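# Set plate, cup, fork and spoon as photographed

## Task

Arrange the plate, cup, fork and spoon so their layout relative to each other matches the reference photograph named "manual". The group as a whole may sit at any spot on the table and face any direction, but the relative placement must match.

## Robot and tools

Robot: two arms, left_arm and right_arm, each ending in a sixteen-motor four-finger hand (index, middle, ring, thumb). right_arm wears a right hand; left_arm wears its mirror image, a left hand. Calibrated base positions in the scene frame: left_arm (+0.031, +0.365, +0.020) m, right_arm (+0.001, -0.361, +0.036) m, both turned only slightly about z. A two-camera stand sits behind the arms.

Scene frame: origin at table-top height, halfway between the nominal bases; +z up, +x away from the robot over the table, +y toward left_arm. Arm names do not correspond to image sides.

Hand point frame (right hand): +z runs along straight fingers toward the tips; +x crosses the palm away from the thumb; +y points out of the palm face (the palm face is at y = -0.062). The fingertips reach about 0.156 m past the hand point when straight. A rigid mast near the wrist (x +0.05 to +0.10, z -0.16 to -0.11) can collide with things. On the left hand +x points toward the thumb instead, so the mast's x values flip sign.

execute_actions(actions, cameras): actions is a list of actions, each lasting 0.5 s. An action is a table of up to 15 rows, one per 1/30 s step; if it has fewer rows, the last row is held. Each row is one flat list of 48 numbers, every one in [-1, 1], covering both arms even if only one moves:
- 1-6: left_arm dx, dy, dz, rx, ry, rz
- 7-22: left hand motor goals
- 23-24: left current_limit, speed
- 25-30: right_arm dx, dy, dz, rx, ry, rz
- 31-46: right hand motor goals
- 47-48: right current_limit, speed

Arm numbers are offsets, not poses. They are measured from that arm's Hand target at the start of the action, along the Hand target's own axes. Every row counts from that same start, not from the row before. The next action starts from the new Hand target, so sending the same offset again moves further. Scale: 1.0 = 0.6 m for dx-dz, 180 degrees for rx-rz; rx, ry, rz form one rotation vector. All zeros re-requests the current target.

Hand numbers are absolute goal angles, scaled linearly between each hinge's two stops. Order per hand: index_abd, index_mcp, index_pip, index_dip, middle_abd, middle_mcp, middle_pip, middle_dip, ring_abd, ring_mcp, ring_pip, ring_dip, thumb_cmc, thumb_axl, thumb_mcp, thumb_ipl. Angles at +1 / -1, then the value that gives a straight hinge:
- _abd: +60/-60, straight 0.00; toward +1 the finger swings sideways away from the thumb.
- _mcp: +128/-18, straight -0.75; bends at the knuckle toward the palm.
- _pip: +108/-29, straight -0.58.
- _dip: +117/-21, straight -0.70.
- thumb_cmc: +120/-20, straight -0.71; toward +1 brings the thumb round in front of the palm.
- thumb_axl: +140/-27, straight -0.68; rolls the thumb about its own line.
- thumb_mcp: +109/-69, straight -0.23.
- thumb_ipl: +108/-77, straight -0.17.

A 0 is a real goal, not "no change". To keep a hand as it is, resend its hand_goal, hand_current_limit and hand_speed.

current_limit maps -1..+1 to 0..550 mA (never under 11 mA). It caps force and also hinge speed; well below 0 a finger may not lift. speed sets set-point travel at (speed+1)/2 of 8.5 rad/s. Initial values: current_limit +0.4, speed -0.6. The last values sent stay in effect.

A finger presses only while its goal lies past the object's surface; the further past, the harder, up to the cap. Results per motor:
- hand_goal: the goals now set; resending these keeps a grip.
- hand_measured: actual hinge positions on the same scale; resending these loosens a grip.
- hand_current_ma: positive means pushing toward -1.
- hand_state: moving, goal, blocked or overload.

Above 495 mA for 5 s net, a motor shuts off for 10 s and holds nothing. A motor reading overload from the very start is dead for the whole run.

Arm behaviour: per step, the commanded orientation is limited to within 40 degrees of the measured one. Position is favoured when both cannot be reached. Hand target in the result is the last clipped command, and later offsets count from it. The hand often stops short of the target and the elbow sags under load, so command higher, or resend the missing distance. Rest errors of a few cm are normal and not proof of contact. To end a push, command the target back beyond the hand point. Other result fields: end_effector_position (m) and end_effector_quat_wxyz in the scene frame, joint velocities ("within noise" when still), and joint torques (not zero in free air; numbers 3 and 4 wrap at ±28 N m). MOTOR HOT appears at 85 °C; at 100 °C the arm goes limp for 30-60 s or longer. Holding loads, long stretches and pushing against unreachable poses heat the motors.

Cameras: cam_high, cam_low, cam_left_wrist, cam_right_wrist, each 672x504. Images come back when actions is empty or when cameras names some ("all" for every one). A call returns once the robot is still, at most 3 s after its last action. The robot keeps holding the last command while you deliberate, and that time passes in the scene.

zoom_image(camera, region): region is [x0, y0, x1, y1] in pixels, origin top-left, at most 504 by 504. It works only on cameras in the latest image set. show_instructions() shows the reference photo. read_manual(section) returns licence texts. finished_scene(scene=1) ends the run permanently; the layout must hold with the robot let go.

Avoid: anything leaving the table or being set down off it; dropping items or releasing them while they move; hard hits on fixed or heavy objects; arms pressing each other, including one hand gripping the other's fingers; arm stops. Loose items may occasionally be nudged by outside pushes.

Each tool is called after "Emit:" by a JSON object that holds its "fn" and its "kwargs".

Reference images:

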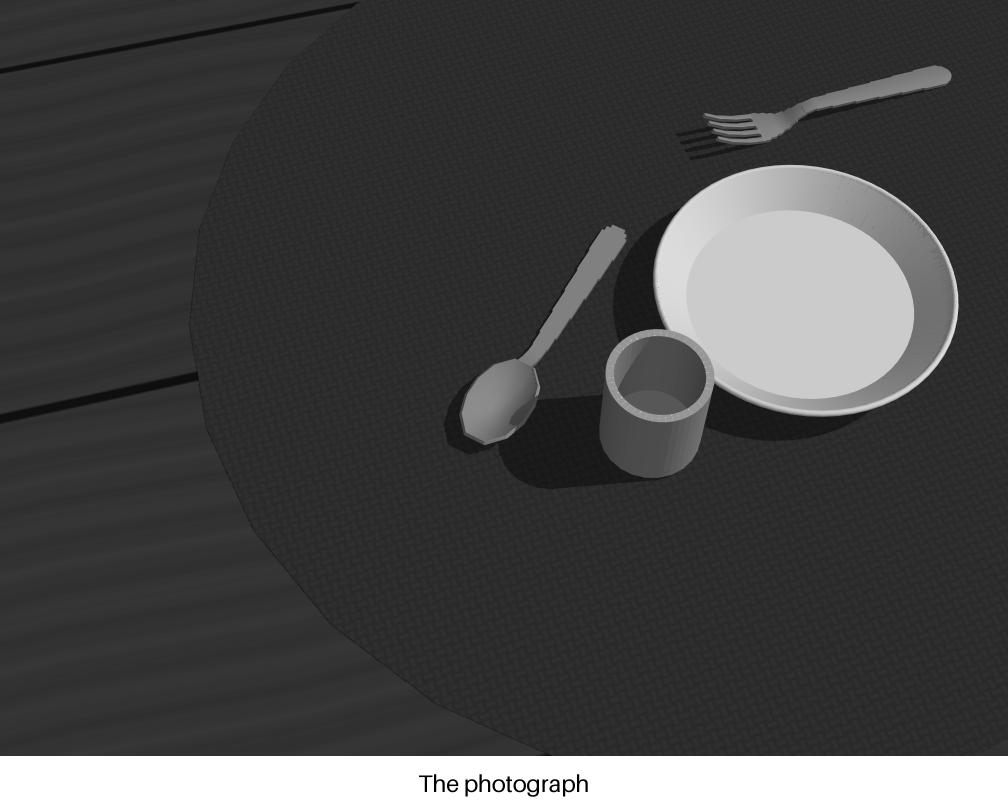

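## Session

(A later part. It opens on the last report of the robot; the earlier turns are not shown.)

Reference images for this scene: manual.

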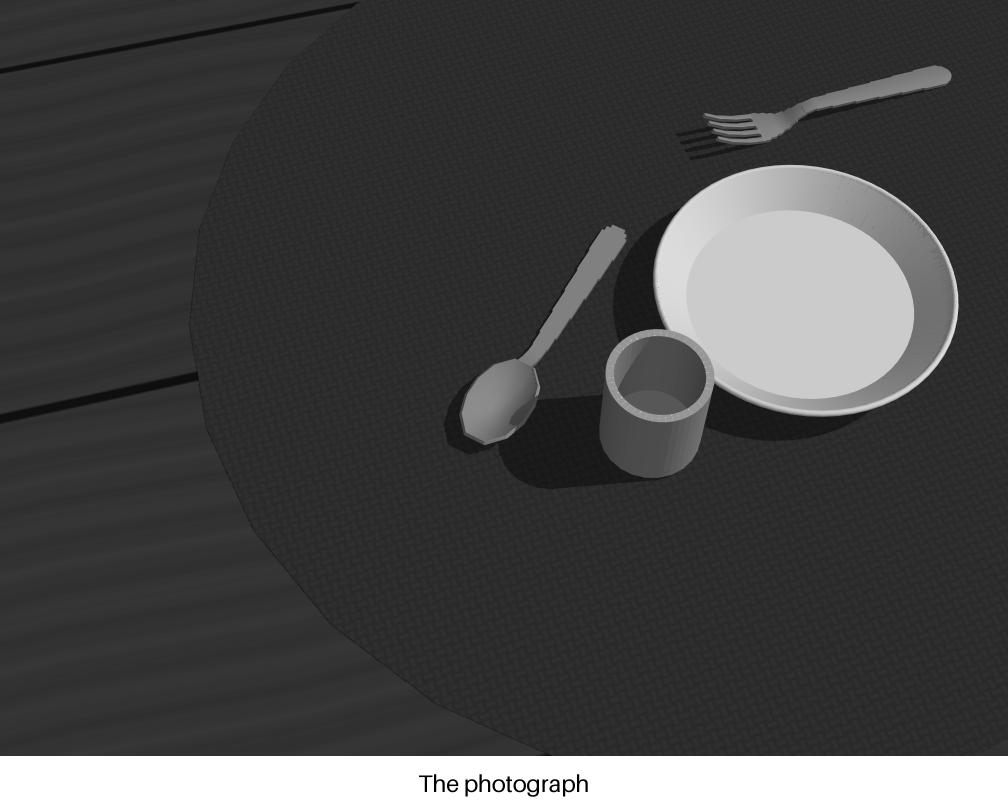

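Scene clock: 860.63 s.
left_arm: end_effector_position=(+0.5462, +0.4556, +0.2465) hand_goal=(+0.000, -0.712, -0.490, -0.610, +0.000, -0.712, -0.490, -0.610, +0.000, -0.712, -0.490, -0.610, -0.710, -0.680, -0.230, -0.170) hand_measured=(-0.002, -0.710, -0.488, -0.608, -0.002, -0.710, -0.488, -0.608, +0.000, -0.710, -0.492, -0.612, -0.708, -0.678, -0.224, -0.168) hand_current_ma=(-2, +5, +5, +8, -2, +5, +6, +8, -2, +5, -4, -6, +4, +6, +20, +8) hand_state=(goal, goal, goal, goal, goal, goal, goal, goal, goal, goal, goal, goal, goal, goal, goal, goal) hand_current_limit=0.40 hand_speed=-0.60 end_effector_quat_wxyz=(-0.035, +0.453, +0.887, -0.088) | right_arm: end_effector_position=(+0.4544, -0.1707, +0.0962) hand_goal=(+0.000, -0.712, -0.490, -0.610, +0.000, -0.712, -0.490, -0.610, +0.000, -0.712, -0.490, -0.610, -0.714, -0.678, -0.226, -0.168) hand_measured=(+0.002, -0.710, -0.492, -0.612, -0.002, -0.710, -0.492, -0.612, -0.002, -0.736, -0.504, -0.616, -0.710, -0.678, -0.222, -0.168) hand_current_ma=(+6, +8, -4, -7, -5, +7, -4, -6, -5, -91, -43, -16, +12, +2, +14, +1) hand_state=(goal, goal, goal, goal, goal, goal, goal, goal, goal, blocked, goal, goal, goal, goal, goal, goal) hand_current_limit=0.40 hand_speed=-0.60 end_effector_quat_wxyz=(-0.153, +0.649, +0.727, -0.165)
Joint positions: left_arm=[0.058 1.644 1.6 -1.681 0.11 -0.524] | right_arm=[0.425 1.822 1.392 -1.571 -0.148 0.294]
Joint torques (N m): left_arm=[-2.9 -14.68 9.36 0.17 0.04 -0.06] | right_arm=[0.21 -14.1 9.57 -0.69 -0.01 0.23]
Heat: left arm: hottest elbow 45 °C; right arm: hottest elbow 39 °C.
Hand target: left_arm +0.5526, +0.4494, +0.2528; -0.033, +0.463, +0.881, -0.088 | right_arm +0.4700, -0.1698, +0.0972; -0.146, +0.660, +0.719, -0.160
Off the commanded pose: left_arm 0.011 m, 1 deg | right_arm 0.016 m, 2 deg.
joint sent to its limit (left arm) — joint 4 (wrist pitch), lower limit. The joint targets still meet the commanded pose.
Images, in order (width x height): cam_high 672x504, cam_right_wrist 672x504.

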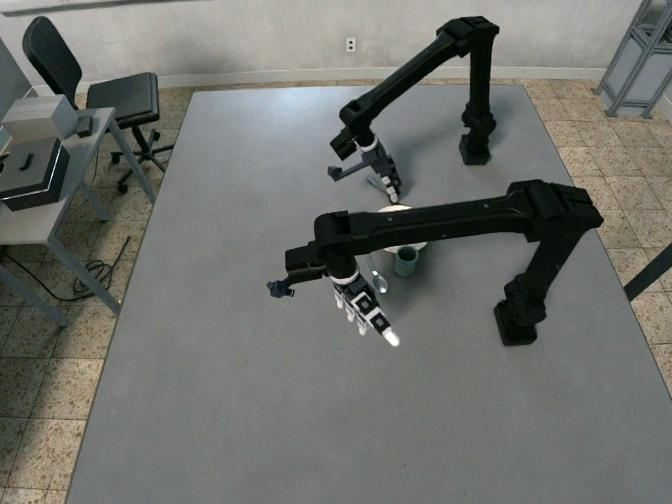

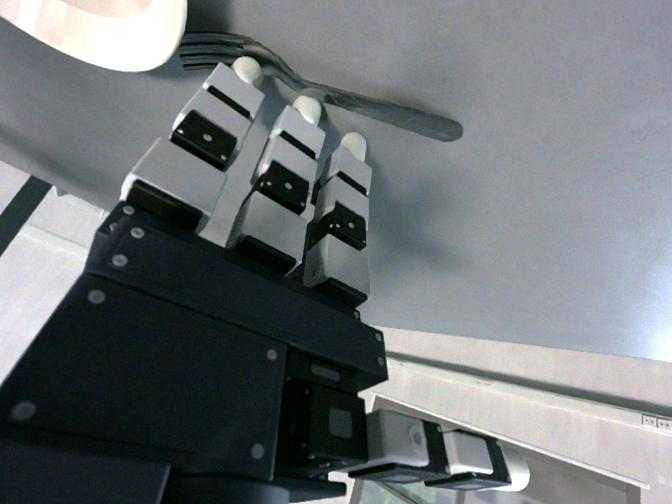

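Emit:
{"fn": "execute_actions", "kwargs": {"actions": [[[0,0,0,0,0,0,0,-0.712,-0.489,-0.609,0,-0.712,-0.489,-0.609,0,-0.712,-0.489,-0.609,-0.71,-0.68,-0.23,-0.17,0.4,-0.6,0,0,0,0,0,0,0,-1,-1,-0.609,0,-1,-1,-0.609,0,-0.712,-0.489,-0.609,-0.714,-0.678,-0.226,-0.168,0.4,-0.6]],[[0,0,0,0,0,0,0,-0.712,-0.489,-0.609,0,-0.712,-0.489,-0.609,0,-0.712,-0.489,-0.609,-0.71,-0.68,-0.23,-0.17,0.4,-0.6,0.002,0.0265,-0.0124,0,0.0118,0.0252,0,-1,-1,-0.609,0,-1,-1,-0.609,0,-0.712,-0.489,-0.609,-0.714,-0.678,-0.226,-0.168,0.4,-0.6]],[[0,0,0,0,0,0,0,-0.712,-0.489,-0.609,0,-0.712,-0.489,-0.609,0,-0.712,-0.489,-0.609,-0.71,-0.68,-0.23,-0.17,0.4,-0.6,0.004,0.033,-0.0155,0,0.0118,0.0252,0,-1,-1,-0.609,0,-1,-1,-0.609,0,-0.712,-0.489,-0.609,-0.714,-0.678,-0.226,-0.168,0.4,-0.6]]], "cameras": ["cam_high","cam_right_wrist"]}}

Emit:
{"fn": "zoom_image", "kwargs": {"camera": "cam_high", "region": [350, 140, 430, 220]}}

Scene clock: 892.10 s.
left_arm: end_effector_position=(+0.5462, +0.4556, +0.2465) hand_goal=(+0.000, -0.712, -0.490, -0.610, +0.000, -0.712, -0.490, -0.610, +0.000, -0.712, -0.490, -0.610, -0.710, -0.680, -0.230, -0.170) hand_measured=(-0.002, -0.710, -0.488, -0.608, -0.002, -0.710, -0.488, -0.608, +0.000, -0.710, -0.492, -0.612, -0.708, -0.678, -0.224, -0.168) hand_current_ma=(-2, +5, +5, +8, -2, +5, +6, +8, -2, +5, -4, -6, +4, +6, +20, +8) hand_state=(goal, goal, goal, goal, goal, goal, goal, goal, goal, goal, goal, goal, goal, goal, goal, goal) hand_current_limit=0.40 hand_speed=-0.60 end_effector_quat_wxyz=(-0.035, +0.453, +0.887, -0.088) | right_arm: end_effector_position=(+0.4930, -0.1639, +0.0946) hand_goal=(+0.000, -1.000, -1.000, -0.610, +0.000, -1.000, -1.000, -0.610, +0.000, -0.712, -0.490, -0.610, -0.714, -0.678, -0.226, -0.168) hand_measured=(+0.002, -0.980, -0.992, -0.612, -0.002, -0.984, -0.992, -0.612, -0.006, -0.744, -0.508, -0.618, -0.710, -0.678, -0.222, -0.168) hand_current_ma=(+5, +71, +24, -7, -5, +59, +24, -6, -16, -125, -61, -26, +12, +2, +14, +1) hand_state=(goal, goal, goal, goal, goal, goal, goal, goal, goal, blocked, goal, goal, goal, goal, goal, goal) hand_current_limit=0.40 hand_speed=-0.60 end_effector_quat_wxyz=(-0.165, +0.709, +0.668, -0.154)
Joint positions: left_arm=[0.058 1.644 1.6 -1.681 0.11 -0.524] | right_arm=[0.405 1.921 1.537 -1.596 -0.205 0.437]
Joint torques (N m): left_arm=[-2.32 -14.68 9.39 -0.44 -0.01 0.04] | right_arm=[0.15 -15.79 10.06 -0.95 -0.18 0.22]
Heat: left arm: hottest elbow 45 °C; right arm: hottest elbow 41 °C.
Hand target: left_arm +0.5526, +0.4494, +0.2528; -0.033, +0.463, +0.881, -0.088 | right_arm +0.5092, -0.1646, +0.0972; -0.160, +0.720, +0.659, -0.147
Off the commanded pose: left_arm 0.011 m, 1 deg | right_arm 0.017 m, 2 deg.
joint sent to its limit (left arm) — joint 4 (wrist pitch), lower limit. The joint targets still meet the commanded pose.
Images, in order (width x height): cam_high 672x504, cam_right_wrist 672x504.

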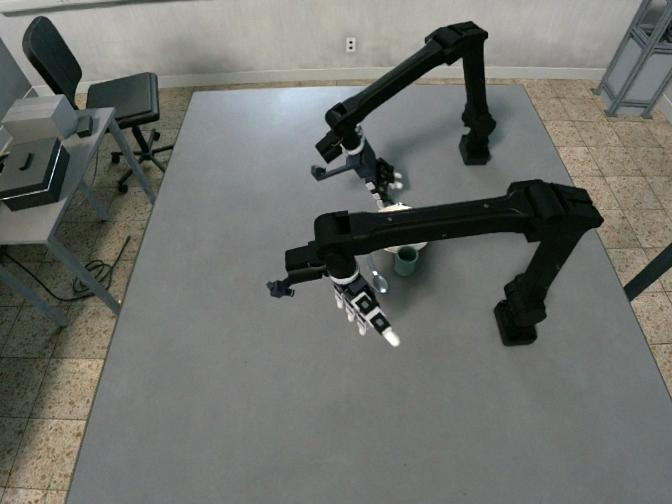

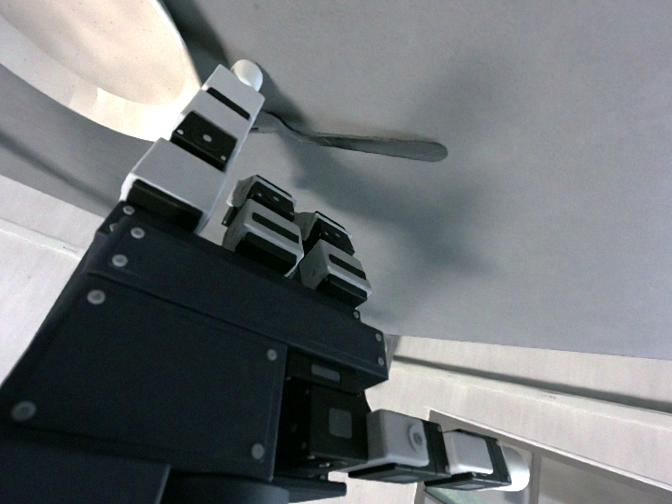

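Scaled by 6.300 from the camera's 672x504 image, which has a finer 960x720 frame.

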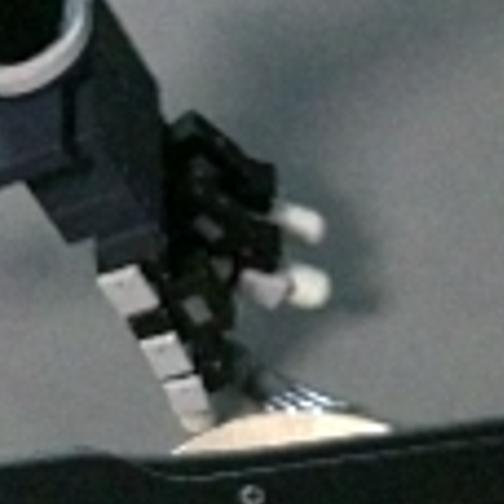

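Emit:
{"fn": "execute_actions", "kwargs": {"actions": [[[0,0,0,0,0,0,0,-0.712,-0.489,-0.609,0,-0.712,-0.489,-0.609,0,-0.712,-0.489,-0.609,-0.71,-0.68,-0.23,-0.17,0.4,-0.6, 0,-0.0424,-0.0906,0,0,0, 0,-1,-1,-0.609,0,-1,-1,-0.609,0,-0.712,-0.489,-0.609,-0.714,-0.678,-0.226,-0.168,0.4,-0.6]]], "cameras": ["cam_high","cam_low","cam_right_wrist"]}}

Scene clock: 904.63 s.
left_arm: end_effector_position=(+0.5462, +0.4556, +0.2465) hand_goal=(+0.000, -0.712, -0.490, -0.610, +0.000, -0.712, -0.490, -0.610, +0.000, -0.712, -0.490, -0.610, -0.710, -0.680, -0.230, -0.170) hand_measured=(-0.002, -0.710, -0.488, -0.608, -0.002, -0.710, -0.488, -0.608, +0.000, -0.710, -0.492, -0.612, -0.708, -0.678, -0.224, -0.168) hand_current_ma=(-2, +5, +5, +8, -2, +5, +6, +8, -2, +5, -4, -6, +4, +6, +20, +8) hand_state=(goal, goal, goal, goal, goal, goal, goal, goal, goal, goal, goal, goal, goal, goal, goal, goal) hand_current_limit=0.40 hand_speed=-0.60 end_effector_quat_wxyz=(-0.035, +0.453, +0.887, -0.088) | right_arm: end_effector_position=(+0.4957, -0.1639, +0.1288) hand_goal=(+0.000, -1.000, -1.000, -0.610, +0.000, -1.000, -1.000, -0.610, +0.000, -0.712, -0.490, -0.610, -0.714, -0.678, -0.226, -0.168) hand_measured=(+0.002, -0.980, -0.992, -0.612, -0.002, -0.984, -0.992, -0.612, -0.004, -0.710, -0.492, -0.612, -0.710, -0.678, -0.222, -0.168) hand_current_ma=(+5, +71, +24, -6, -5, +59, +24, -6, -7, +8, -4, -6, +12, +2, +14, +1) hand_state=(goal, goal, goal, goal, goal, goal, goal, goal, goal, goal, goal, goal, goal, goal, goal, goal) hand_current_limit=0.40 hand_speed=-0.60 end_effector_quat_wxyz=(-0.163, +0.713, +0.663, -0.157)
Joint positions: left_arm=[0.058 1.644 1.6 -1.681 0.11 -0.524] | right_arm=[0.405 1.901 1.601 -1.684 -0.204 0.451]
Joint torques (N m): left_arm=[-1.38 -14.8 9.32 -0.43 0.01 -0.01] | right_arm=[0.32 -20.6 9.99 -1.26 -0.16 0.14]
Heat: left arm: hottest elbow 45 °C; right arm: hottest elbow 41 °C.
Hand target: left_arm +0.5526, +0.4494, +0.2528; -0.033, +0.463, +0.881, -0.088 | right_arm +0.5092, -0.1646, +0.1572; -0.160, +0.720, +0.659, -0.147
Off the commanded pose: left_arm 0.011 m, 1 deg | right_arm 0.031 m, 2 deg.
joint sent to its limit (left arm) — joint 4 (wrist pitch), lower limit. The joint targets still meet the commanded pose.
joint sent to its limit (right arm) — joint 4 (wrist pitch), lower limit. The joint targets still meet the commanded pose.
Images, in order (width x height): cam_high 672x504, cam_low 672x504, cam_right_wrist 672x504.

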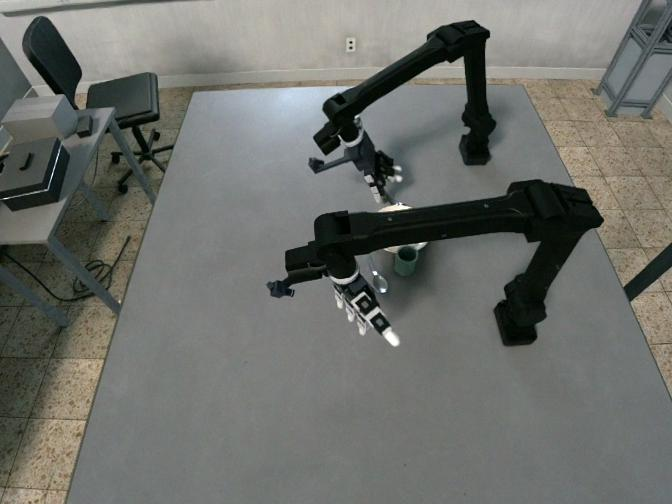

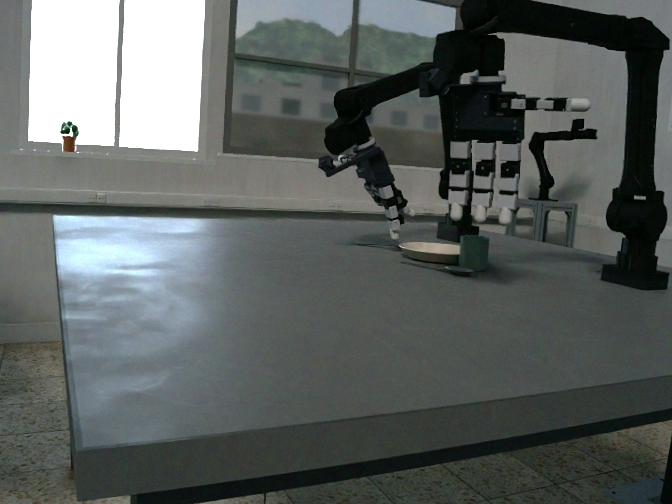

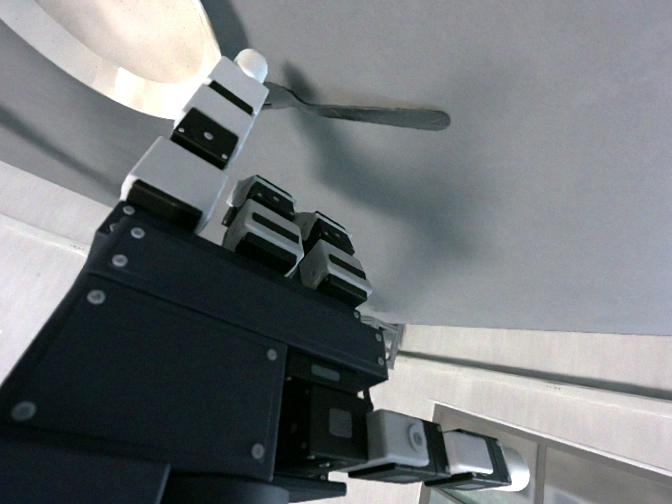

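Emit:
{"fn": "execute_actions", "kwargs": {"actions": [[[0,0,0,0,0,0,0,-0.712,-0.489,-0.609,0,-0.712,-0.489,-0.609,0,-0.712,-0.489,-0.609,-0.71,-0.68,-0.23,-0.17,0.4,-0.6, -0.25,-0.02,-0.05,0,0,0, 0,-1,-1,-0.609,0,-1,-1,-0.609,0,-0.712,-0.489,-0.609,-0.714,-0.678,-0.226,-0.168,0.4,-0.6]]], "cameras": ["cam_high","cam_right_wrist"]}}

Emit:
{"fn": "zoom_image", "kwargs": {"camera": "cam_high", "region": [350, 140, 430, 220]}}

Scene clock: 908.20 s.
left_arm: end_effector_position=(+0.5462, +0.4556, +0.2465) hand_goal=(+0.000, -0.712, -0.490, -0.610, +0.000, -0.712, -0.490, -0.610, +0.000, -0.712, -0.490, -0.610, -0.710, -0.680, -0.230, -0.170) hand_measured=(-0.002, -0.710, -0.488, -0.608, -0.002, -0.710, -0.488, -0.608, +0.000, -0.710, -0.492, -0.612, -0.708, -0.678, -0.224, -0.168) hand_current_ma=(-2, +5, +5, +8, -2, +5, +6, +8, -2, +5, -4, -6, +4, +6, +20, +8) hand_state=(goal, goal, goal, goal, goal, goal, goal, goal, goal, goal, goal, goal, goal, goal, goal, goal) hand_current_limit=0.40 hand_speed=-0.60 end_effector_quat_wxyz=(-0.035, +0.453, +0.887, -0.088) | right_arm: end_effector_position=(+0.4981, -0.3178, +0.1823) hand_goal=(+0.000, -1.000, -1.000, -0.610, +0.000, -1.000, -1.000, -0.610, +0.000, -0.712, -0.490, -0.610, -0.714, -0.678, -0.226, -0.168) hand_measured=(+0.002, -0.980, -0.992, -0.612, -0.002, -0.984, -0.992, -0.612, -0.002, -0.708, -0.492, -0.612, -0.710, -0.678, -0.222, -0.168) hand_current_ma=(+4, +70, +24, -6, -3, +58, +24, -6, -2, +11, -3, -6, +12, +2, +14, +1) hand_state=(goal, goal, goal, goal, goal, goal, goal, goal, goal, goal, goal, goal, goal, goal, goal, goal) hand_current_limit=0.40 hand_speed=-0.60 end_effector_quat_wxyz=(-0.134, +0.734, +0.656, -0.118)
Joint positions: left_arm=[0.058 1.644 1.6 -1.681 0.11 -0.524] | right_arm=[0.126 1.705 1.471 -1.686 -0.09 0.237]
Joint torques (N m): left_arm=[-3.08 -15.62 9.37 -0.25 0.01 0.01] | right_arm=[1.03 -15.97 7.41 -1.02 -0.16 -0.18]
Heat: left arm: hottest elbow 45 °C; right arm: hottest elbow 41 °C.
Hand target: left_arm +0.5526, +0.4494, +0.2528; -0.033, +0.463, +0.881, -0.088 | right_arm +0.4978, -0.3144, +0.1895; -0.160, +0.720, +0.659, -0.147
Off the commanded pose: left_arm 0.011 m, 1 deg | right_arm 0.008 m, 5 deg.
joint sent to its limit (left arm) — joint 4 (wrist pitch), lower limit. The joint targets still meet the commanded pose.
joint sent to its limit (right arm) — joint 4 (wrist pitch), lower limit. The joint targets are off in orientation, not in position.
Images, in order (width x height): cam_high 672x504, cam_right_wrist 672x504.

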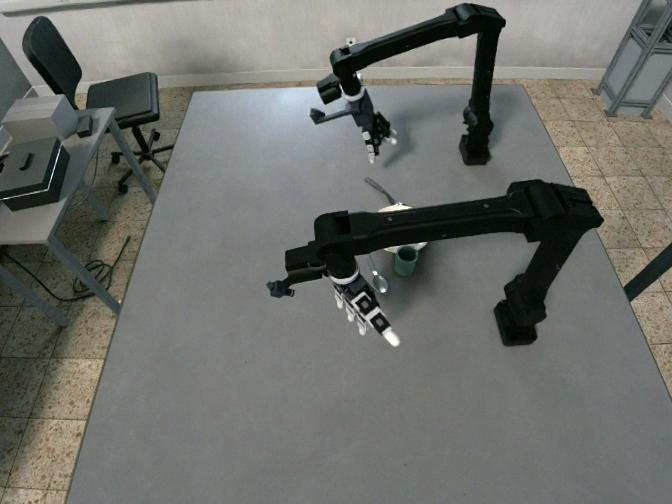

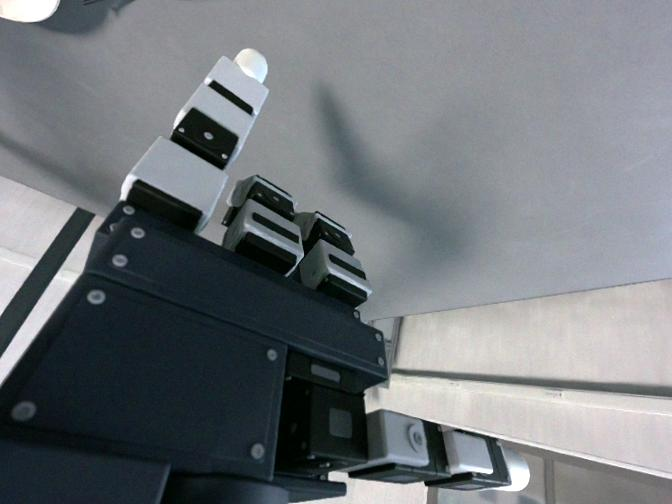

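Scaled by 6.300 from the camera's 672x504 image, which has a finer 960x720 frame.

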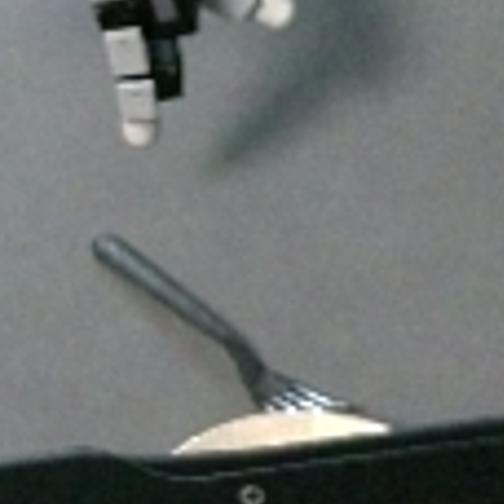

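Emit:
{"fn": "execute_actions", "kwargs": {"actions": [[[0,0,0,0,0,0,0,-0.712,-0.489,-0.609,0,-0.712,-0.489,-0.609,0,-0.712,-0.489,-0.609,-0.71,-0.68,-0.23,-0.17,0.4,-0.6, 0.0919,0.1353,0.0564,0,0,0, 0,-1,-1,-0.609,0,-1,-1,-0.609,0,-0.712,-0.489,-0.609,-0.714,-0.678,-0.226,-0.168,0.4,-0.6]]], "cameras": ["cam_high","cam_right_wrist"]}}

Emit:
{"fn": "zoom_image", "kwargs": {"camera": "cam_high", "region": [340, 140, 420, 220]}}

Scene clock: 937.07 s.
left_arm: end_effector_position=(+0.5462, +0.4556, +0.2465) hand_goal=(+0.000, -0.712, -0.490, -0.610, +0.000, -0.712, -0.490, -0.610, +0.000, -0.712, -0.490, -0.610, -0.710, -0.680, -0.230, -0.170) hand_measured=(-0.002, -0.710, -0.488, -0.608, -0.002, -0.710, -0.488, -0.608, +0.000, -0.710, -0.492, -0.612, -0.708, -0.678, -0.224, -0.168) hand_current_ma=(-2, +5, +5, +8, -2, +5, +6, +8, -2, +5, -4, -6, +4, +6, +20, +8) hand_state=(goal, goal, goal, goal, goal, goal, goal, goal, goal, goal, goal, goal, goal, goal, goal, goal) hand_current_limit=0.40 hand_speed=-0.60 end_effector_quat_wxyz=(-0.035, +0.453, +0.887, -0.088) | right_arm: end_effector_position=(+0.5481, -0.2639, +0.1028) hand_goal=(+0.000, -1.000, -1.000, -0.610, +0.000, -1.000, -1.000, -0.610, +0.000, -0.712, -0.490, -0.610, -0.714, -0.678, -0.226, -0.168) hand_measured=(+0.002, -0.986, -0.994, -0.612, -0.002, -0.988, -0.992, -0.612, -0.004, -0.708, -0.490, -0.610, -0.710, -0.678, -0.222, -0.168) hand_current_ma=(+4, +49, +20, -6, -3, +41, +20, -6, -7, +9, +0, +1, +11, +2, +14, +1) hand_state=(goal, goal, goal, goal, goal, goal, goal, goal, goal, goal, goal, goal, goal, goal, goal, goal) hand_current_limit=0.40 hand_speed=-0.60 end_effector_quat_wxyz=(-0.168, +0.713, +0.662, -0.157)
Joint positions: left_arm=[0.058 1.644 1.6 -1.681 0.11 -0.524] | right_arm=[0.201 1.979 1.647 -1.687 -0.126 0.261]
Joint torques (N m): left_arm=[-2.14 -14.97 9.4 -0.28 0.06 0.01] | right_arm=[0.67 -20.66 9.4 -1.24 -0.11 0.18]
Heat: left arm: hottest elbow 45 °C; right arm: hottest shoulder 40 °C.
Hand target: left_arm +0.5526, +0.4494, +0.2528; -0.033, +0.463, +0.881, -0.088 | right_arm +0.5618, -0.2647, +0.1246; -0.160, +0.720, +0.659, -0.146
Off the commanded pose: left_arm 0.011 m, 1 deg | right_arm 0.026 m, 2 deg.
joint sent to its limit (left arm) — joint 4 (wrist pitch), lower limit. The joint targets still meet the commanded pose.
joint sent to its limit (right arm) — joint 4 (wrist pitch), lower limit. The joint targets still meet the commanded pose.
Images, in order (width x height): cam_high 672x504, cam_right_wrist 672x504.

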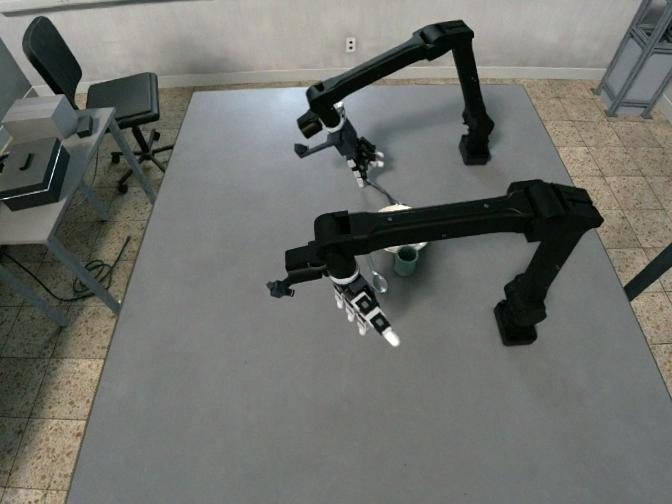

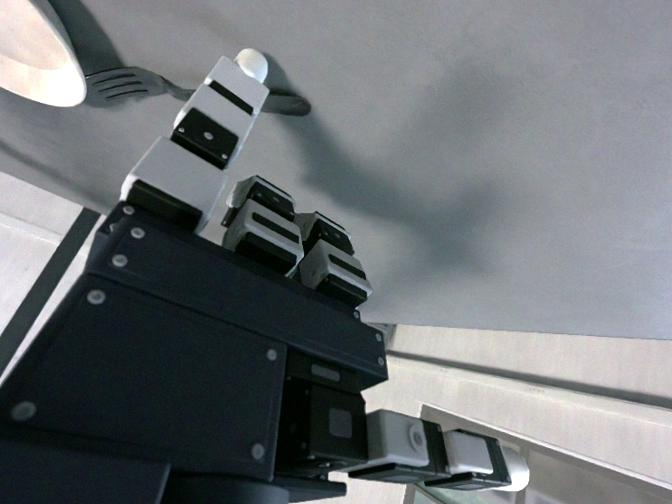

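Scaled by 6.300 from the camera's 672x504 image, which has a finer 960x720 frame.

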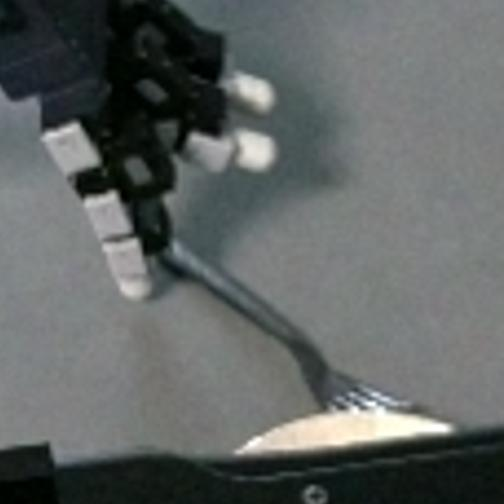

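Emit:
{"fn": "execute_actions", "kwargs": {"actions": [[[0,0,0,0,0,0,0,-0.712,-0.489,-0.609,0,-0.712,-0.489,-0.609,0,-0.712,-0.489,-0.609,-0.71,-0.68,-0.23,-0.17,0.4,-0.6, -0.0215,0.0055,0.0556,0,0,0, 0,-1,-1,-0.609,0,-1,-1,-0.609,0,-0.712,-0.489,-0.609,-0.714,-0.678,-0.226,-0.168,0.4,-0.6]]], "cameras": ["cam_high","cam_right_wrist"]}}

Emit:
{"fn": "zoom_image", "kwargs": {"camera": "cam_high", "region": [340, 140, 420, 220]}}

Scene clock: 956.40 s.
left_arm: end_effector_position=(+0.5462, +0.4556, +0.2465) hand_goal=(+0.000, -0.712, -0.490, -0.610, +0.000, -0.712, -0.490, -0.610, +0.000, -0.712, -0.490, -0.610, -0.710, -0.680, -0.230, -0.170) hand_measured=(-0.002, -0.710, -0.488, -0.608, -0.002, -0.710, -0.488, -0.608, +0.000, -0.710, -0.492, -0.612, -0.708, -0.678, -0.224, -0.168) hand_current_ma=(-2, +5, +5, +8, -2, +5, +6, +8, -2, +5, -4, -6, +4, +6, +20, +8) hand_state=(goal, goal, goal, goal, goal, goal, goal, goal, goal, goal, goal, goal, goal, goal, goal, goal) hand_current_limit=0.40 hand_speed=-0.60 end_effector_quat_wxyz=(-0.035, +0.453, +0.887, -0.088) | right_arm: end_effector_position=(+0.5495, -0.2689, +0.0963) hand_goal=(+0.000, -1.000, -1.000, -0.610, +0.000, -1.000, -1.000, -0.610, +0.000, -0.712, -0.490, -0.610, -0.714, -0.678, -0.226, -0.168) hand_measured=(+0.002, -0.986, -0.994, -0.612, -0.002, -0.988, -0.992, -0.612, +0.012, -0.722, -0.492, -0.608, -0.710, -0.678, -0.222, -0.168) hand_current_ma=(+4, +49, +20, -6, -2, +41, +20, -5, +32, -31, -2, +6, +11, +2, +15, +1) hand_state=(goal, goal, goal, goal, goal, goal, goal, goal, goal, goal, goal, goal, goal, goal, goal, goal) hand_current_limit=0.40 hand_speed=-0.60 end_effector_quat_wxyz=(-0.164, +0.718, +0.661, -0.146)
Joint positions: left_arm=[0.058 1.644 1.6 -1.681 0.11 -0.524] | right_arm=[0.191 1.969 1.617 -1.643 -0.129 0.261]
Joint torques (N m): left_arm=[-3.6 -15.62 9.25 -0.34 -0.02 0.01] | right_arm=[0.32 -18.61 5.67 -0.32 0.23 -0.03]
Heat: left arm: hottest elbow 45 °C; right arm: hottest shoulder 39 °C.
Hand target: left_arm +0.5526, +0.4494, +0.2528; -0.033, +0.463, +0.881, -0.088 | right_arm +0.5494, -0.2766, +0.0929; -0.160, +0.720, +0.659, -0.147
Off the commanded pose: left_arm 0.011 m, 1 deg | right_arm 0.008 m, 1 deg.
joint sent to its limit (left arm) — joint 4 (wrist pitch), lower limit. The joint targets still meet the commanded pose.
Images, in order (width x height): cam_high 672x504, cam_right_wrist 672x504.

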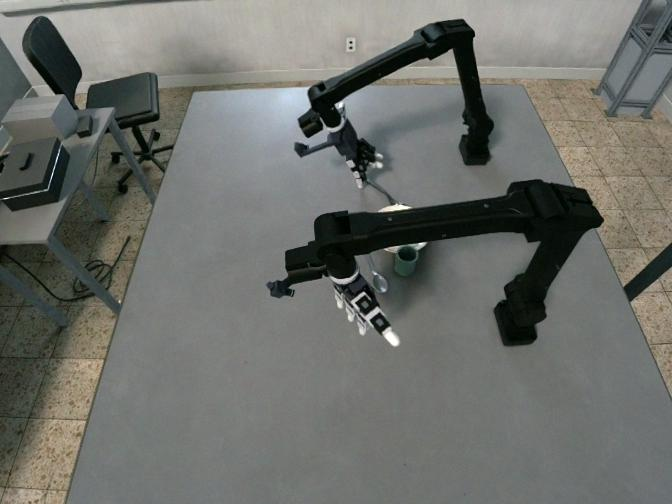

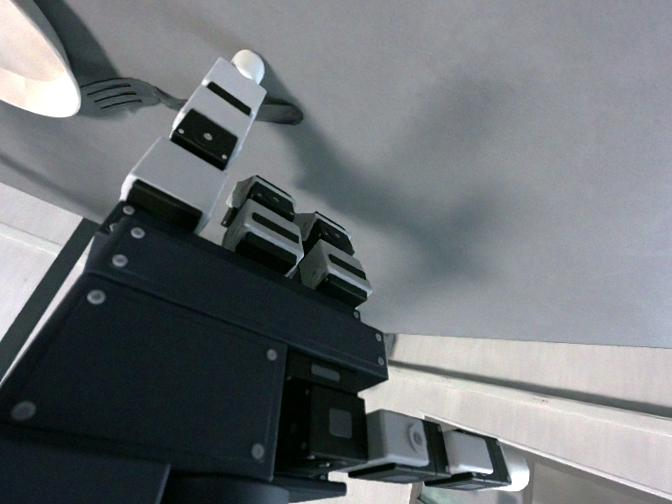

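Scaled by 6.300 from the camera's 672x504 image, which has a finer 960x720 frame.

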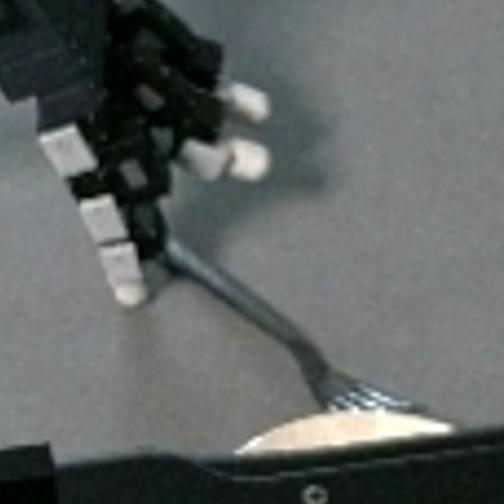

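Emit:
{"fn": "execute_actions", "kwargs": {"actions": [[[0,0,0,0,0,0,0,-0.712,-0.489,-0.609,0,-0.712,-0.489,-0.609,0,-0.712,-0.489,-0.609,-0.71,-0.68,-0.23,-0.17,0.4,-0.6, -0.0243,-0.0393,0.0053,0,0,0, 0,-1,-1,-0.609,0,-1,-1,-0.609,0,-0.712,-0.489,-0.609,-0.714,-0.678,-0.226,-0.168,0.4,-0.6]]], "cameras": ["cam_high","cam_right_wrist"]}}

Emit:
{"fn": "zoom_image", "kwargs": {"camera": "cam_high", "region": [340, 140, 420, 220]}}

Scene clock: 962.37 s.
left_arm: end_effector_position=(+0.5462, +0.4556, +0.2465) hand_goal=(+0.000, -0.712, -0.490, -0.610, +0.000, -0.712, -0.490, -0.610, +0.000, -0.712, -0.490, -0.610, -0.710, -0.680, -0.230, -0.170) hand_measured=(-0.002, -0.710, -0.488, -0.608, -0.002, -0.710, -0.488, -0.608, +0.000, -0.710, -0.492, -0.612, -0.708, -0.678, -0.224, -0.168) hand_current_ma=(-2, +5, +5, +8, -2, +5, +6, +8, -2, +5, -4, -6, +4, +6, +20, +8) hand_state=(goal, goal, goal, goal, goal, goal, goal, goal, goal, goal, goal, goal, goal, goal, goal, goal) hand_current_limit=0.40 hand_speed=-0.60 end_effector_quat_wxyz=(-0.035, +0.453, +0.887, -0.088) | right_arm: end_effector_position=(+0.5267, -0.2819, +0.0982) hand_goal=(+0.000, -1.000, -1.000, -0.610, +0.000, -1.000, -1.000, -0.610, +0.000, -0.712, -0.490, -0.610, -0.714, -0.678, -0.226, -0.168) hand_measured=(+0.002, -0.986, -0.994, -0.612, -0.002, -0.988, -0.992, -0.612, +0.020, -0.688, -0.474, -0.600, -0.710, -0.678, -0.222, -0.168) hand_current_ma=(+2, +49, +20, -6, -2, +41, +20, -5, +58, +90, +50, +30, +11, +2, +15, +1) hand_state=(goal, goal, goal, goal, goal, goal, goal, goal, blocked, blocked, goal, goal, goal, goal, goal, goal) hand_current_limit=0.40 hand_speed=-0.60 end_effector_quat_wxyz=(-0.164, +0.720, +0.658, -0.147)
Joint positions: left_arm=[0.058 1.644 1.6 -1.681 0.11 -0.524] | right_arm=[0.177 1.909 1.527 -1.617 -0.123 0.254]
Joint torques (N m): left_arm=[-2.02 -15.44 9.26 -0.23 0 -0.01] | right_arm=[0.73 -18.78 5.55 -0.53 0.19 -0.11]
Heat: left arm: hottest elbow 45 °C; right arm: hottest shoulder 39 °C.
Hand target: left_arm +0.5526, +0.4494, +0.2528; -0.033, +0.463, +0.881, -0.088 | right_arm +0.5256, -0.2891, +0.1001; -0.160, +0.720, +0.659, -0.146
Off the commanded pose: left_arm 0.011 m, 1 deg | right_arm 0.008 m, 0 deg.
joint sent to its limit (left arm) — joint 4 (wrist pitch), lower limit. The joint targets still meet the commanded pose.
Images, in order (width x height): cam_high 672x504, cam_right_wrist 672x504.

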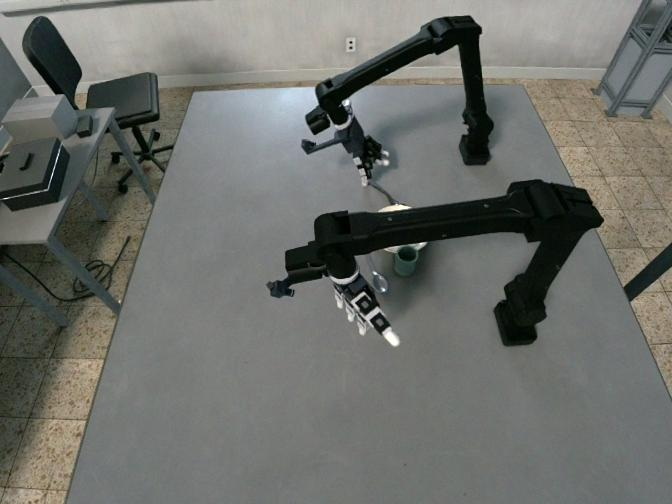

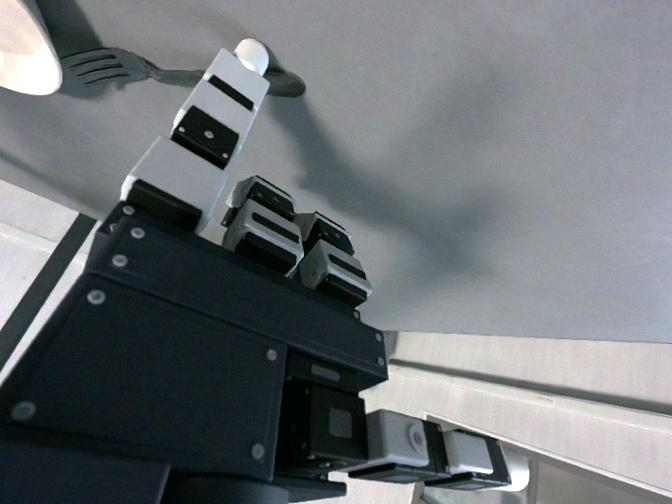

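Scaled by 6.300 from the camera's 672x504 image, which has a finer 960x720 frame.

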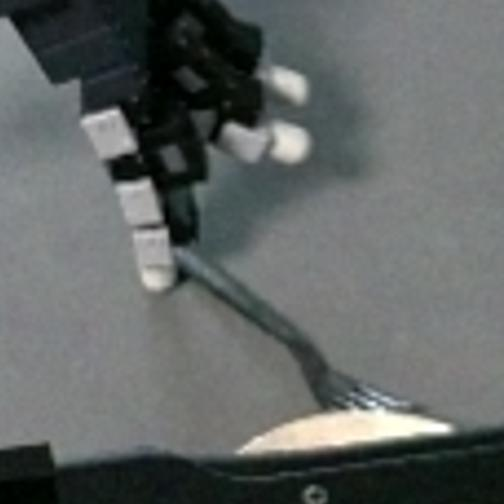

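Emit:
{"fn": "execute_actions", "kwargs": {"actions": [[[0,0,0,0,0,0,0,-0.712,-0.489,-0.609,0,-0.712,-0.489,-0.609,0,-0.712,-0.489,-0.609,-0.71,-0.68,-0.23,-0.17,0.4,-0.6, -0.0375,-0.034,0.0159,0,0,0, 0,-1,-1,-0.609,0,-1,-1,-0.609,0,-0.712,-0.489,-0.609,-0.714,-0.678,-0.226,-0.168,0.4,-0.6]]], "cameras": ["cam_high","cam_right_wrist"]}}

Emit:
{"fn": "zoom_image", "kwargs": {"camera": "cam_high", "region": [340, 140, 420, 220]}}

Scene clock: 966.77 s.
left_arm: end_effector_position=(+0.5462, +0.4556, +0.2465) hand_goal=(+0.000, -0.712, -0.490, -0.610, +0.000, -0.712, -0.490, -0.610, +0.000, -0.712, -0.490, -0.610, -0.710, -0.680, -0.230, -0.170) hand_measured=(-0.002, -0.710, -0.488, -0.608, -0.002, -0.710, -0.488, -0.608, +0.000, -0.710, -0.492, -0.612, -0.708, -0.678, -0.224, -0.168) hand_current_ma=(-2, +5, +5, +8, -2, +5, +6, +8, -2, +5, -4, -6, +4, +6, +20, +8) hand_state=(goal, goal, goal, goal, goal, goal, goal, goal, goal, goal, goal, goal, goal, goal, goal, goal) hand_current_limit=0.40 hand_speed=-0.60 end_effector_quat_wxyz=(-0.035, +0.453, +0.887, -0.088) | right_arm: end_effector_position=(+0.5030, -0.3003, +0.0974) hand_goal=(+0.000, -1.000, -1.000, -0.610, +0.000, -1.000, -1.000, -0.610, +0.000, -0.712, -0.490, -0.610, -0.714, -0.678, -0.226, -0.168) hand_measured=(+0.002, -0.986, -0.994, -0.612, -0.002, -0.988, -0.992, -0.612, +0.040, -0.676, -0.468, -0.598, -0.710, -0.678, -0.222, -0.168) hand_current_ma=(+2, +49, +20, -6, -2, +41, +20, -5, +127, +139, +74, +41, +11, +2, +15, +1) hand_state=(goal, goal, goal, goal, goal, goal, goal, goal, blocked, blocked, blocked, goal, goal, goal, goal, goal) hand_current_limit=0.40 hand_speed=-0.60 end_effector_quat_wxyz=(-0.166, +0.719, +0.659, -0.145)
Joint positions: left_arm=[0.058 1.644 1.6 -1.681 0.11 -0.524] | right_arm=[0.148 1.845 1.429 -1.585 -0.116 0.225]
Joint torques (N m): left_arm=[-3.14 -14.39 9.32 -0.25 0.02 0.04] | right_arm=[0.44 -17.14 5.49 -0.8 0.46 -0.07]
Heat: left arm: hottest elbow 45 °C; right arm: hottest shoulder 39 °C.
Hand target: left_arm +0.5526, +0.4494, +0.2528; -0.033, +0.463, +0.881, -0.088 | right_arm +0.5012, -0.3095, +0.1001; -0.160, +0.720, +0.659, -0.146
Off the commanded pose: left_arm 0.011 m, 1 deg | right_arm 0.010 m, 1 deg.
joint sent to its limit (left arm) — joint 4 (wrist pitch), lower limit. The joint targets still meet the commanded pose.
Images, in order (width x height): cam_high 672x504, cam_right_wrist 672x504.

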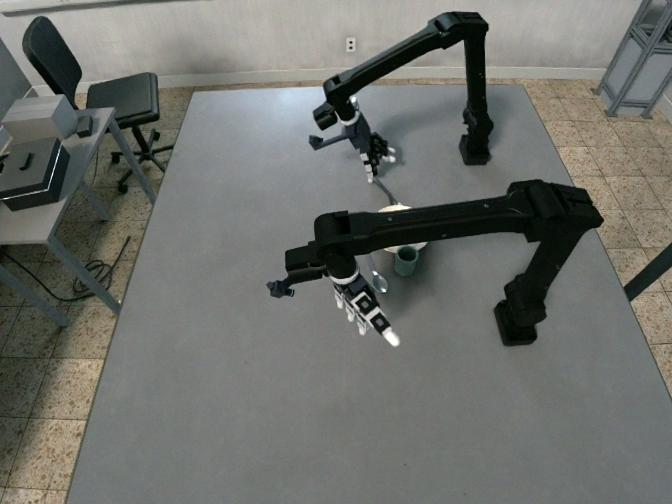

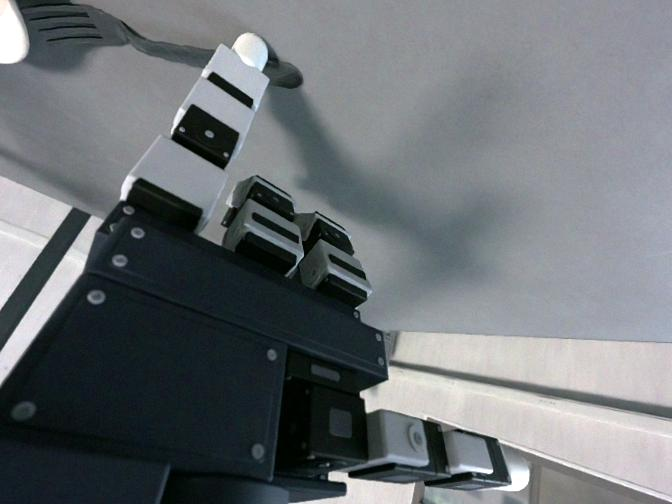

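Scaled by 6.300 from the camera's 672x504 image, which has a finer 960x720 frame.

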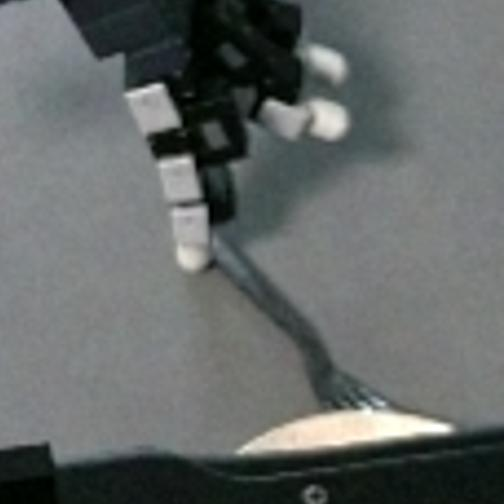

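Emit:
{"fn": "execute_actions", "kwargs": {"actions": [[[0,0,0,0,0,0,0,-0.712,-0.489,-0.609,0,-0.712,-0.489,-0.609,0,-0.712,-0.489,-0.609,-0.71,-0.68,-0.23,-0.17,0.4,-0.6, -0.0265,-0.0417,0.0195,0,0,0, 0,-1,-1,-0.609,0,-1,-1,-0.609,0,-0.712,-0.489,-0.609,-0.714,-0.678,-0.226,-0.168,0.4,-0.6]]], "cameras": ["cam_high","cam_right_wrist"]}}

Emit:
{"fn": "zoom_image", "kwargs": {"camera": "cam_high", "region": [340, 140, 420, 220]}}

Scene clock: 970.37 s.
left_arm: end_effector_position=(+0.5462, +0.4556, +0.2465) hand_goal=(+0.000, -0.712, -0.490, -0.610, +0.000, -0.712, -0.490, -0.610, +0.000, -0.712, -0.490, -0.610, -0.710, -0.680, -0.230, -0.170) hand_measured=(-0.002, -0.710, -0.488, -0.608, -0.002, -0.710, -0.488, -0.608, +0.000, -0.710, -0.492, -0.612, -0.708, -0.678, -0.224, -0.168) hand_current_ma=(-2, +5, +5, +8, -2, +5, +6, +8, -2, +5, -4, -6, +4, +6, +20, +8) hand_state=(goal, goal, goal, goal, goal, goal, goal, goal, goal, goal, goal, goal, goal, goal, goal, goal) hand_current_limit=0.40 hand_speed=-0.60 end_effector_quat_wxyz=(-0.035, +0.453, +0.887, -0.088) | right_arm: end_effector_position=(+0.4728, -0.3173, +0.0961) hand_goal=(+0.000, -1.000, -1.000, -0.610, +0.000, -1.000, -1.000, -0.610, +0.000, -0.712, -0.490, -0.610, -0.714, -0.678, -0.226, -0.168) hand_measured=(+0.002, -0.986, -0.994, -0.612, -0.002, -0.988, -0.992, -0.612, +0.022, -0.686, -0.476, -0.600, -0.710, -0.678, -0.222, -0.168) hand_current_ma=(+2, +49, +20, -6, -2, +41, +20, -5, +63, +97, +48, +28, +11, +2, +15, +1) hand_state=(goal, goal, goal, goal, goal, goal, goal, goal, blocked, blocked, goal, goal, goal, goal, goal, goal) hand_current_limit=0.40 hand_speed=-0.60 end_effector_quat_wxyz=(-0.165, +0.720, +0.657, -0.150)
Joint positions: left_arm=[0.058 1.644 1.6 -1.681 0.11 -0.524] | right_arm=[0.126 1.776 1.323 -1.557 -0.102 0.211]
Joint torques (N m): left_arm=[-3.08 -14.51 9.35 -0.4 0.07 0.07] | right_arm=[0.15 -16.62 5.57 -0.68 0.2 -0.12]
Heat: left arm: hottest elbow 45 °C; right arm: hottest shoulder 39 °C.
Hand target: left_arm +0.5526, +0.4494, +0.2528; -0.033, +0.463, +0.881, -0.088 | right_arm +0.4722, -0.3228, +0.0999; -0.160, +0.720, +0.659, -0.147
Off the commanded pose: left_arm 0.011 m, 1 deg | right_arm 0.007 m, 1 deg.
joint sent to its limit (left arm) — joint 4 (wrist pitch), lower limit. The joint targets still meet the commanded pose.
Images, in order (width x height): cam_high 672x504, cam_right_wrist 672x504.

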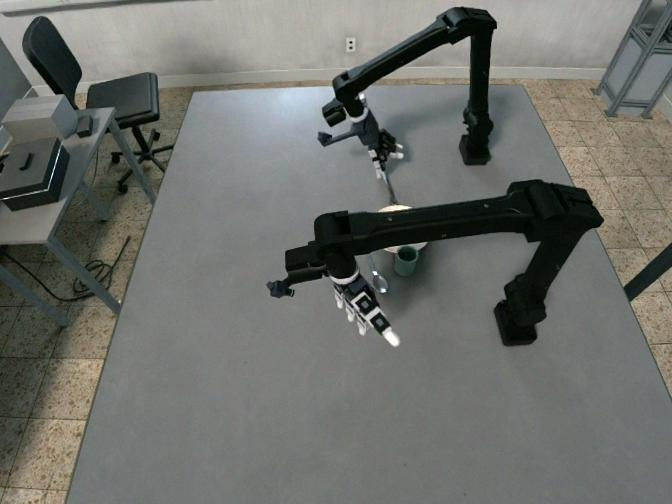

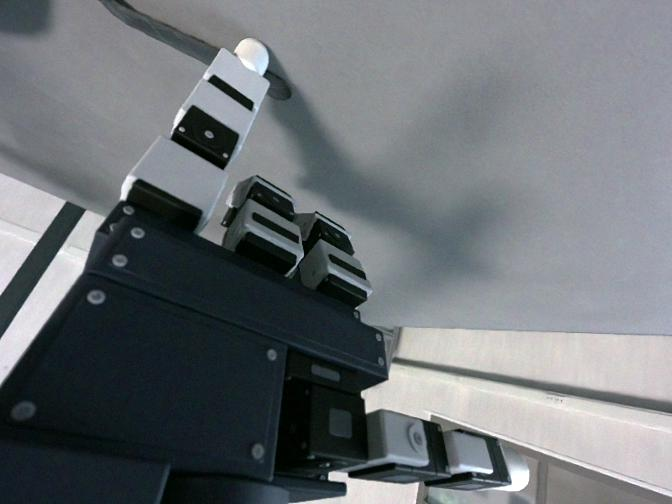

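Scaled by 6.300 from the camera's 672x504 image, which has a finer 960x720 frame.

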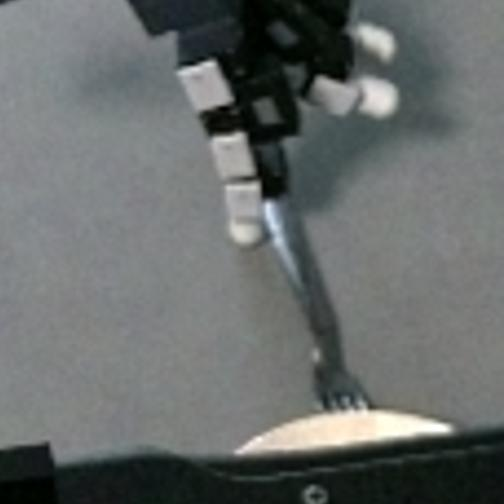

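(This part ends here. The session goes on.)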